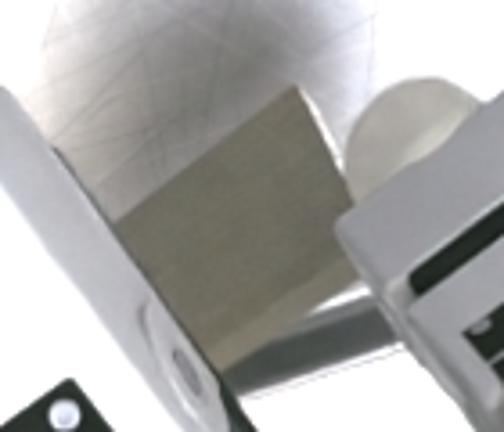

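Request:
execute_actions(
  actions=[
    [[0,0,0,0,0,0,0.754,-0.205,0.576,0.696,-0.57,0.678,0.226,0.168,-0.48,0,0.576,0.696,0.754,0.195,0.576,0.696,0.35,-0.95,0,0,0,0,0,0,0.754,0,0.576,0.696,0.714,0.678,0.226,0.168,0.754,0,0.576,0.696,0.754,0,0.576,0.696,0.4,-0.6]],
    [[0,0,0,0,0,0,0.754,-0.205,0.576,0.696,-0.57,0.678,0.226,0.168,-0.48,0,0.576,0.696,0.754,0.195,0.576,0.696,0.35,-0.95,0,0,0,0,0,0,0.754,0,0.576,0.696,0.714,0.678,0.226,0.168,0.754,0,0.576,0.696,0.754,0,0.576,0.696,0.4,-0.6]],
  ],
  cameras=["cam_left_wrist"],
)

Request:
zoom_image(
  camera="cam_left_wrist",
  region=[460, 0, 600, 120],
)

Scene clock: 103.20 s.
left_arm: end_effector_position=(+0.1373, -0.3511, +0.1575) hand_goal=(+0.754, -0.204, +0.576, +0.696, -0.570, +0.678, +0.226, +0.168, -0.480, +0.000, +0.576, +0.696, +0.754, +0.196, +0.576, +0.696) hand_measured=(+0.752, -0.162, +0.576, +0.696, -0.570, +0.678, +0.222, +0.168, -0.462, +0.000, +0.576, +0.696, +0.750, +0.148, +0.574, +0.694) hand_current_ma=(-7, +158, -2, +2, +1, -3, -17, -1, +75, -1, +3, +0, -14, -178, -8, -5) hand_state=(goal, blocked, goal, goal, goal, goal, goal, goal, goal, goal, goal, goal, goal, blocked, goal, goal) hand_current_limit=0.35 hand_speed=-0.95 end_effector_quat_wxyz=(+0.001, +0.991, +0.137, -0.003) | right_arm: end_effector_position=(+0.3933, -0.2006, +0.3760) hand_goal=(+0.754, +0.000, +0.576, +0.696, +0.714, +0.678, +0.226, +0.168, +0.754, +0.000, +0.576, +0.696, +0.754, +0.000, +0.576, +0.696) hand_measured=(+0.762, +0.000, +0.576, +0.696, +0.720, +0.678, +0.226, +0.168, +0.762, +0.000, +0.576, +0.696, +0.764, +0.000, +0.576, +0.696) hand_current_ma=(+14, +0, +0, +0, +9, -1, +0, +0, +12, +0, +0, +0, +15, +0, +0, +0) hand_state=(goal, goal, goal, goal, goal, goal, goal, goal, goal, goal, goal, goal, goal, goal, goal, goal) hand_current_limit=0.40 hand_speed=-0.60 end_effector_quat_wxyz=(+0.566, +0.764, +0.058, +0.304)
Joint positions: left_arm=[-1.242 1.127 0.871 -1.313 0.006 0.054] | right_arm=[-0.048 1.113 0.738 0.078 0.932 0.658]
Joint torques (N m): left_arm=[0.97 -9 12.86 0.27 0.09 -0.04] | right_arm=[-1.03 -6.42 11.06 2.32 0.33 0.09]
Heat: left arm: hottest elbow 35 °C; right arm: hottest elbow 38 °C.
Hand target: left_arm +0.1425, -0.3669, +0.1853; +0.028, +0.990, +0.139, +0.002 | right_arm +0.3996, -0.2024, +0.3959; +0.567, +0.755, +0.040, +0.326
Off the commanded pose: left_arm 0.032 m, 3 deg | right_arm 0.021 m, 3 deg.
Step readings (end_effector_position of left_arm | right_arm):
0: (+0.1373, -0.3511, +0.1575) | (+0.3933, -0.2006, +0.3760)
1: (+0.1373, -0.3511, +0.1575) | (+0.3933, -0.2006, +0.3760)
2: (+0.1373, -0.3511, +0.1575) | (+0.3933, -0.2006, +0.3760)
4: (+0.1373, -0.3511, +0.1575) | (+0.3933, -0.2006, +0.3760)
8: (+0.1373, -0.3511, +0.1575) | (+0.3933, -0.2006, +0.3760)
15: (+0.1373, -0.3511, +0.1575) | (+0.3933, -0.2006, +0.3760)
16: (+0.1373, -0.3511, +0.1575) | (+0.3933, -0.2006, +0.3760)
17: (+0.1373, -0.3511, +0.1575) | (+0.3933, -0.2006, +0.3760)
19: (+0.1373, -0.3511, +0.1575) | (+0.3933, -0.2006, +0.3760)
23: (+0.1373, -0.3511, +0.1575) | (+0.3933, -0.2006, +0.3760)
30: (+0.1373, -0.3511, +0.1575) | (+0.3933, -0.2006, +0.3760)
camera_calibration:
cam_left_wrist: T_world_to_cam=[[-0.917477, 0.393806, -0.0561554, 0.244659], [0.233653, 0.647759, 0.725131, 0.0317102], [0.321936, 0.65217, -0.686317, 0.416321], [0, 0, 0, 1]] pos_world=[0.0830307, -0.388401, 0.276473]
Images, in order (width x height): cam_left_wrist 896x504.

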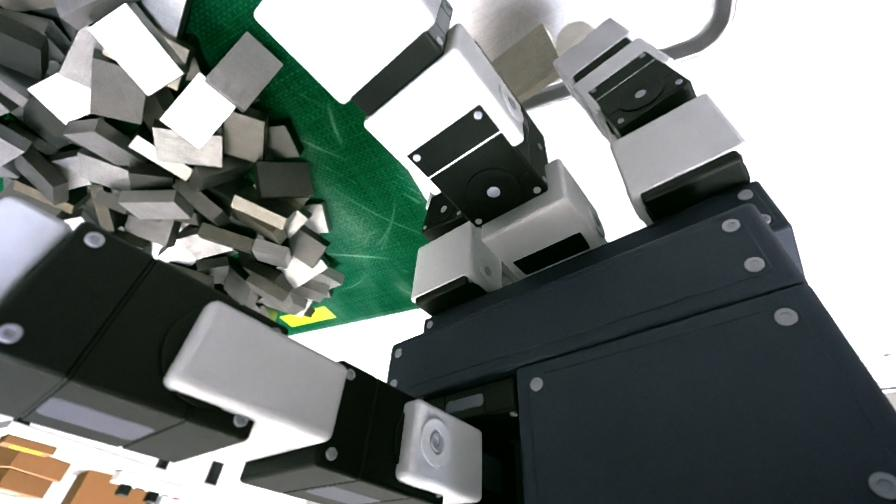

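Scaled by 3.600.

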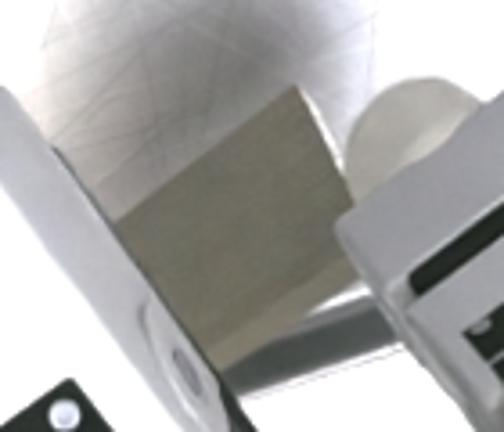

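Request:
execute_actions(
  actions=[
    [[-0.0117,-0.0317,0,0,0,-0.0318,0.754,-0.21,0.576,0.696,-0.57,0.678,0.226,0.168,-0.48,0,0.576,0.696,0.754,0.2,0.576,0.696,0.35,-0.95,0,0,0,0,0,0,0.754,0,0.576,0.696,0.714,0.678,0.226,0.168,0.754,0,0.576,0.696,0.754,0,0.576,0.696,0.4,-0.6]],
    [[-0.0117,-0.0317,0,0,0,-0.0318,0.754,-0.21,0.576,0.696,-0.57,0.678,0.226,0.168,-0.48,0,0.576,0.696,0.754,0.2,0.576,0.696,0.35,-0.95,0,0,0,0,0,0,0.754,0,0.576,0.696,0.714,0.678,0.226,0.168,0.754,0,0.576,0.696,0.754,0,0.576,0.696,0.4,-0.6]],
    [[-0.0117,-0.0317,0,0,0,-0.0318,0.754,-0.21,0.576,0.696,-0.57,0.678,0.226,0.168,-0.48,0,0.576,0.696,0.754,0.2,0.576,0.696,0.35,-0.95,0,0,0,0,0,0,0.754,0,0.576,0.696,0.714,0.678,0.226,0.168,0.754,0,0.576,0.696,0.754,0,0.576,0.696,0.4,-0.6]],
  ],
  cameras=["cam_left_wrist"],
)

Request:
zoom_image(
  camera="cam_left_wrist",
  region=[460, 0, 600, 120],
)

Scene clock: 106.43 s.
left_arm: end_effector_position=(+0.1191, -0.4006, +0.1635) hand_goal=(+0.754, -0.210, +0.576, +0.696, -0.570, +0.678, +0.226, +0.168, -0.480, +0.000, +0.576, +0.696, +0.754, +0.200, +0.576, +0.696) hand_measured=(+0.752, -0.162, +0.576, +0.696, -0.570, +0.678, +0.222, +0.168, -0.462, +0.000, +0.576, +0.696, +0.752, +0.148, +0.574, +0.694) hand_current_ma=(-4, +182, -2, +2, +1, -3, -17, -1, +75, -1, +3, +0, -9, -194, -8, -5) hand_state=(goal, blocked, goal, goal, goal, goal, goal, goal, goal, goal, goal, goal, goal, blocked, goal, goal) hand_current_limit=0.35 hand_speed=-0.95 end_effector_quat_wxyz=(+0.003, +1.000, +0.000, -0.009) | right_arm: end_effector_position=(+0.3933, -0.2006, +0.3760) hand_goal=(+0.754, +0.000, +0.576, +0.696, +0.714, +0.678, +0.226, +0.168, +0.754, +0.000, +0.576, +0.696, +0.754, +0.000, +0.576, +0.696) hand_measured=(+0.762, +0.000, +0.576, +0.696, +0.720, +0.678, +0.226, +0.168, +0.762, +0.000, +0.576, +0.696, +0.764, +0.000, +0.576, +0.696) hand_current_ma=(+14, +0, +0, +0, +9, -1, +0, +0, +12, +0, +0, +0, +15, +0, +0, +0) hand_state=(goal, goal, goal, goal, goal, goal, goal, goal, goal, goal, goal, goal, goal, goal, goal, goal) hand_current_limit=0.40 hand_speed=-0.60 end_effector_quat_wxyz=(+0.566, +0.764, +0.058, +0.304)
Joint positions: left_arm=[-1.264 1.235 0.971 -1.307 0.018 0.306] | right_arm=[-0.048 1.113 0.738 0.078 0.932 0.658]
Joint torques (N m): left_arm=[0.44 -9.11 13.11 0.9 0.25 0.15] | right_arm=[-0.91 -6.48 11.06 2.32 0.33 0.09]
Heat: left arm: hottest elbow 36 °C; right arm: hottest elbow 38 °C.
Hand target: left_arm +0.1213, -0.4240, +0.1855; +0.028, +1.000, -0.010, -0.002 | right_arm +0.3996, -0.2024, +0.3959; +0.567, +0.755, +0.040, +0.326
Off the commanded pose: left_arm 0.032 m, 3 deg | right_arm 0.021 m, 3 deg.
Step readings (end_effector_position of left_arm | right_arm):
0: (+0.1373, -0.3511, +0.1575) | (+0.3933, -0.2006, +0.3760)
1: (+0.1374, -0.3512, +0.1576) | (+0.3933, -0.2006, +0.3760)
2: (+0.1372, -0.3516, +0.1580) | (+0.3933, -0.2006, +0.3760)
4: (+0.1366, -0.3539, +0.1599) | (+0.3933, -0.2006, +0.3760)
8: (+0.1355, -0.3613, +0.1646) | (+0.3933, -0.2006, +0.3760)
15: (+0.1342, -0.3649, +0.1643) | (+0.3933, -0.2006, +0.3760)
16: (+0.1339, -0.3652, +0.1642) | (+0.3933, -0.2006, +0.3760)
17: (+0.1331, -0.3659, +0.1639) | (+0.3933, -0.2006, +0.3760)
19: (+0.1316, -0.3694, +0.1635) | (+0.3933, -0.2006, +0.3760)
23: (+0.1284, -0.3779, +0.1630) | (+0.3933, -0.2006, +0.3760)
30: (+0.1262, -0.3812, +0.1628) | (+0.3933, -0.2006, +0.3760)
31: (+0.1260, -0.3814, +0.1628) | (+0.3933, -0.2006, +0.3760)
32: (+0.1254, -0.3824, +0.1631) | (+0.3933, -0.2006, +0.3760)
34: (+0.1237, -0.3866, +0.1637) | (+0.3933, -0.2006, +0.3760)
38: (+0.1220, -0.3967, +0.1642) | (+0.3933, -0.2006, +0.3760)
45: (+0.1199, -0.4004, +0.1635) | (+0.3933, -0.2006, +0.3760)
camera_calibration:
cam_left_wrist: T_world_to_cam=[[-0.777362, 0.627071, -0.0499079, 0.323547], [0.408306, 0.563333, 0.718291, 0.0101755], [0.478534, 0.537995, -0.69395, 0.395452], [0, 0, 0, 1]] pos_world=[0.0581212, -0.42137, 0.283262]
Images, in order (width x height): cam_left_wrist 896x504.

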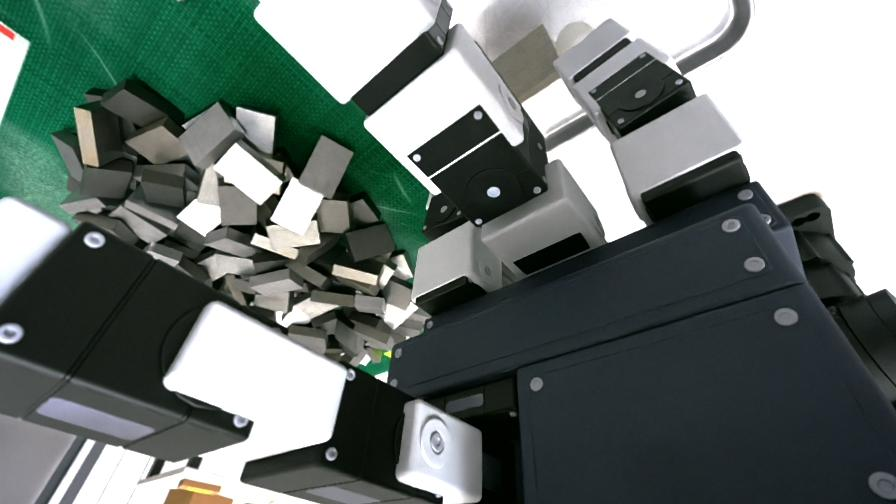

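Scaled by 3.600.

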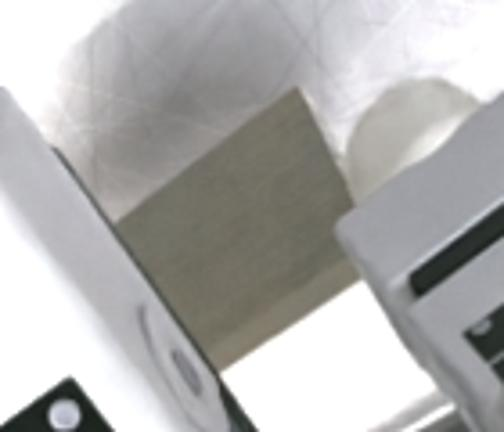

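Request:
execute_actions(
  actions=[
    [[-0.0058,0.025,-0.059,0.0178,-0.0015,-0.004,0.754,-0.21,0.576,0.696,-0.57,0.678,0.226,0.168,-0.48,0,0.576,0.696,0.754,0.2,0.576,0.696,0.35,-0.95,0,0,0,0,0,0,0.754,0,0.576,0.696,0.714,0.678,0.226,0.168,0.754,0,0.576,0.696,0.754,0,0.576,0.696,0.4,-0.6]],
    [[0,0,-0.03,0,0,0,0.754,-0.21,0.576,0.696,-0.57,0.678,0.226,0.168,-0.48,0,0.576,0.696,0.754,0.2,0.576,0.696,0.35,-0.95,0,0,0,0,0,0,0.754,0,0.576,0.696,0.714,0.678,0.226,0.168,0.754,0,0.576,0.696,0.754,0,0.576,0.696,0.4,-0.6]],
  ],
  cameras=["cam_left_wrist"],
)

Request:
zoom_image(
  camera="cam_left_wrist",
  region=[460, 0, 600, 120],
)

Scene clock: 107.93 s.
left_arm: end_effector_position=(+0.1217, -0.4065, +0.1366) hand_goal=(+0.754, -0.210, +0.576, +0.696, -0.570, +0.678, +0.226, +0.168, -0.480, +0.000, +0.576, +0.696, +0.754, +0.200, +0.576, +0.696) hand_measured=(+0.752, -0.162, +0.576, +0.696, -0.570, +0.678, +0.222, +0.168, -0.462, +0.000, +0.576, +0.696, +0.752, +0.148, +0.574, +0.694) hand_current_ma=(-4, +182, -2, +2, +1, -3, -17, -1, +75, -1, +3, +0, -9, -194, -8, -5) hand_state=(goal, blocked, goal, goal, goal, goal, goal, goal, goal, goal, goal, goal, goal, blocked, goal, goal) hand_current_limit=0.35 hand_speed=-0.95 end_effector_quat_wxyz=(+0.002, +1.000, -0.006, -0.001) | right_arm: end_effector_position=(+0.3933, -0.2006, +0.3760) hand_goal=(+0.754, +0.000, +0.576, +0.696, +0.714, +0.678, +0.226, +0.168, +0.754, +0.000, +0.576, +0.696, +0.754, +0.000, +0.576, +0.696) hand_measured=(+0.762, +0.000, +0.576, +0.696, +0.720, +0.678, +0.226, +0.168, +0.762, +0.000, +0.576, +0.696, +0.764, +0.000, +0.576, +0.696) hand_current_ma=(+14, +0, +0, +0, +9, -1, +0, +0, +12, +0, +0, +0, +15, +0, +0, +0) hand_state=(goal, goal, goal, goal, goal, goal, goal, goal, goal, goal, goal, goal, goal, goal, goal, goal) hand_current_limit=0.40 hand_speed=-0.60 end_effector_quat_wxyz=(+0.566, +0.764, +0.058, +0.304)
Joint positions: left_arm=[-1.266 1.274 0.931 -1.225 0.003 0.317] | right_arm=[-0.048 1.113 0.738 0.078 0.932 0.658]
Joint torques (N m): left_arm=[0.44 -9.88 8.18 1.01 -0.01 0.14] | right_arm=[-1.08 -6.48 11.07 2.3 0.33 0.08]
Heat: left arm: hottest elbow 36 °C; right arm: hottest elbow 38 °C.
Hand target: left_arm +0.1179, -0.4089, +0.1320; +0.000, +1.000, -0.017, +0.000 | right_arm +0.3996, -0.2024, +0.3959; +0.567, +0.755, +0.040, +0.326
Off the commanded pose: left_arm 0.006 m, 1 deg | right_arm 0.021 m, 3 deg.
Step readings (end_effector_position of left_arm | right_arm):
0: (+0.1190, -0.4006, +0.1635) | (+0.3933, -0.2006, +0.3760)
1: (+0.1190, -0.4006, +0.1635) | (+0.3933, -0.2006, +0.3760)
2: (+0.1193, -0.4009, +0.1633) | (+0.3933, -0.2006, +0.3760)
4: (+0.1206, -0.4028, +0.1625) | (+0.3933, -0.2006, +0.3760)
8: (+0.1219, -0.4065, +0.1590) | (+0.3933, -0.2006, +0.3760)
15: (+0.1221, -0.4078, +0.1573) | (+0.3933, -0.2006, +0.3760)
16: (+0.1221, -0.4078, +0.1570) | (+0.3933, -0.2006, +0.3760)
17: (+0.1222, -0.4082, +0.1564) | (+0.3933, -0.2006, +0.3760)
19: (+0.1223, -0.4085, +0.1527) | (+0.3933, -0.2006, +0.3760)
23: (+0.1215, -0.4061, +0.1418) | (+0.3933, -0.2006, +0.3760)
30: (+0.1216, -0.4062, +0.1365) | (+0.3933, -0.2006, +0.3760)
camera_calibration:
cam_left_wrist: T_world_to_cam=[[-0.768319, 0.637231, -0.0601859, 0.332314], [0.404304, 0.556062, 0.726177, 0.0281898], [0.49621, 0.533602, -0.684868, 0.373566], [0, 0, 0, 1]] pos_world=[0.0585589, -0.426772, 0.255373]
Images, in order (width x height): cam_left_wrist 896x504.

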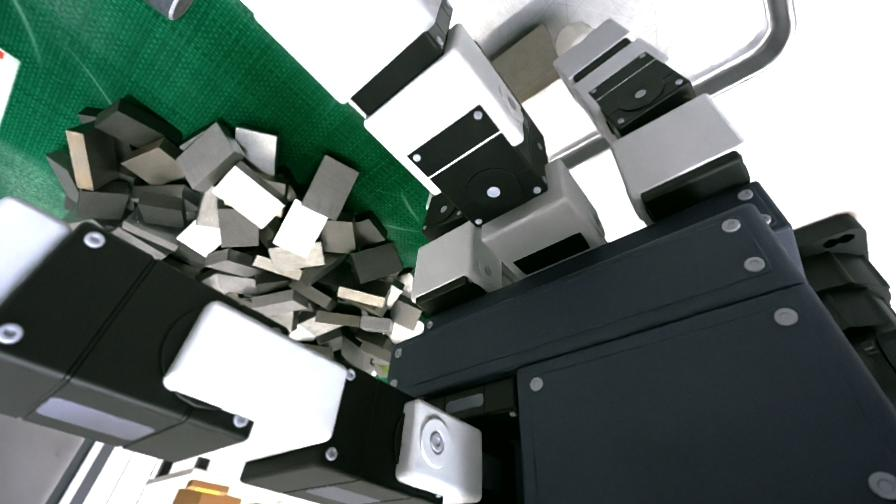

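Scaled by 3.600.

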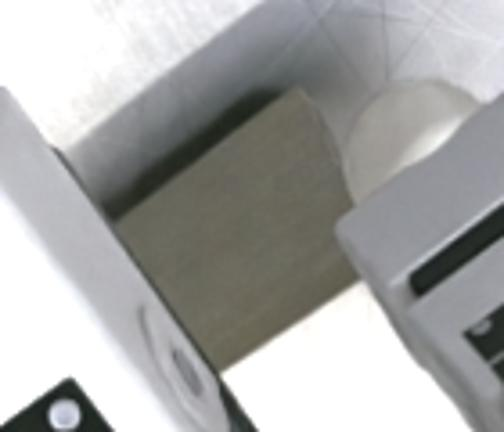

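Request:
execute_actions(
  actions=[
    [[-0.0055,-0.0117,-0.0135,0,0,0,0.754,-0.21,0.576,0.696,-0.57,0.678,0.226,0.168,-0.48,0,0.576,0.696,0.754,0.2,0.576,0.696,0.35,-0.95,0,0,0,0,0,0,0.754,0,0.576,0.696,0.714,0.678,0.226,0.168,0.754,0,0.576,0.696,0.754,0,0.576,0.696,0.4,-0.6]],
  ],
  cameras=["cam_left_wrist"],
)

Request:
zoom_image(
  camera="cam_left_wrist",
  region=[460, 0, 600, 120],
)

Scene clock: 109.03 s.
left_arm: end_effector_position=(+0.1176, -0.4133, +0.1311) hand_goal=(+0.754, -0.210, +0.576, +0.696, -0.570, +0.678, +0.226, +0.168, -0.480, +0.000, +0.576, +0.696, +0.754, +0.200, +0.576, +0.696) hand_measured=(+0.760, -0.162, +0.578, +0.698, -0.570, +0.678, +0.222, +0.168, -0.462, +0.000, +0.576, +0.696, +0.756, +0.148, +0.576, +0.696) hand_current_ma=(+21, +182, +10, +3, +1, -3, -17, -1, +75, -1, +3, +0, +8, -194, +3, -1) hand_state=(goal, blocked, goal, goal, goal, goal, goal, goal, goal, goal, goal, goal, goal, blocked, goal, goal) hand_current_limit=0.35 hand_speed=-0.95 end_effector_quat_wxyz=(+0.003, +1.000, -0.014, +0.001) | right_arm: end_effector_position=(+0.3933, -0.2006, +0.3760) hand_goal=(+0.754, +0.000, +0.576, +0.696, +0.714, +0.678, +0.226, +0.168, +0.754, +0.000, +0.576, +0.696, +0.754, +0.000, +0.576, +0.696) hand_measured=(+0.762, +0.000, +0.576, +0.696, +0.720, +0.678, +0.226, +0.168, +0.762, +0.000, +0.576, +0.696, +0.764, +0.000, +0.576, +0.696) hand_current_ma=(+14, +0, +0, +0, +9, -1, +0, +0, +12, +0, +0, +0, +15, +0, +0, +0) hand_state=(goal, goal, goal, goal, goal, goal, goal, goal, goal, goal, goal, goal, goal, goal, goal, goal) hand_current_limit=0.40 hand_speed=-0.60 end_effector_quat_wxyz=(+0.566, +0.764, +0.058, +0.304)
Joint positions: left_arm=[-1.281 1.293 0.931 -1.203 -0.001 0.317] | right_arm=[-0.048 1.113 0.738 0.078 0.932 0.658]
Joint torques (N m): left_arm=[0.09 -9.88 8.08 1.16 0.17 0] | right_arm=[-1.08 -6.53 11.07 2.29 0.34 0.08]
Heat: left arm: hottest elbow 36 °C; right arm: hottest elbow 38 °C.
Hand target: left_arm +0.1145, -0.4159, +0.1239; +0.000, +1.000, -0.017, +0.000 | right_arm +0.3996, -0.2024, +0.3959; +0.567, +0.755, +0.040, +0.326
Off the commanded pose: left_arm 0.008 m, 0 deg | right_arm 0.021 m, 3 deg.
Step readings (end_effector_position of left_arm | right_arm):
0: (+0.1217, -0.4065, +0.1366) | (+0.3933, -0.2006, +0.3760)
1: (+0.1215, -0.4066, +0.1366) | (+0.3933, -0.2006, +0.3760)
2: (+0.1212, -0.4071, +0.1366) | (+0.3933, -0.2006, +0.3760)
4: (+0.1206, -0.4093, +0.1359) | (+0.3933, -0.2006, +0.3760)
8: (+0.1179, -0.4132, +0.1320) | (+0.3933, -0.2006, +0.3760)
15: (+0.1176, -0.4133, +0.1311) | (+0.3933, -0.2006, +0.3760)
camera_calibration:
cam_left_wrist: T_world_to_cam=[[-0.758249, 0.648723, -0.0649351, 0.337416], [0.409619, 0.551513, 0.726667, 0.0350453], [0.507218, 0.524396, -0.683914, 0.370263], [0, 0, 0, 1]] pos_world=[0.0536858, -0.432382, 0.249672]
Images, in order (width x height): cam_left_wrist 896x504.

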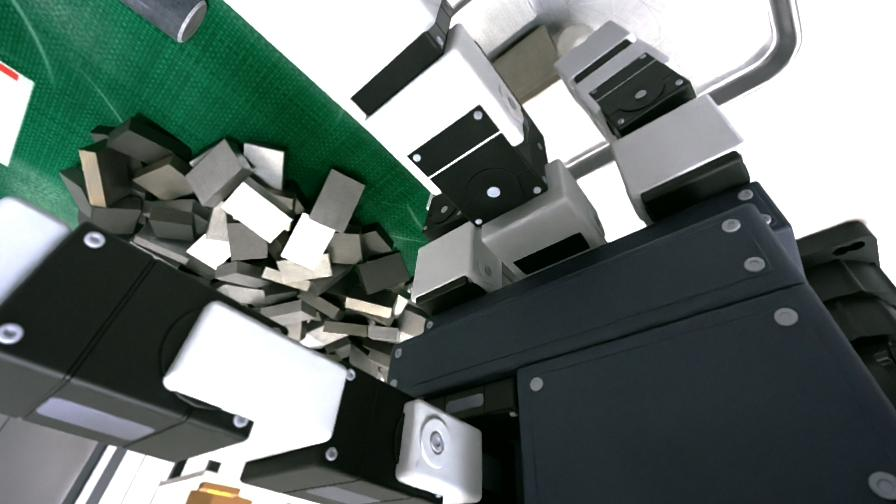

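Scaled by 3.600.

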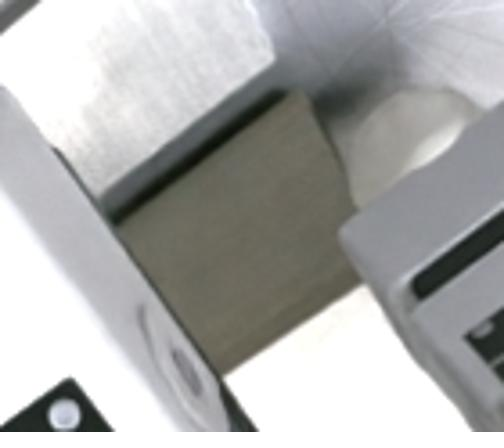

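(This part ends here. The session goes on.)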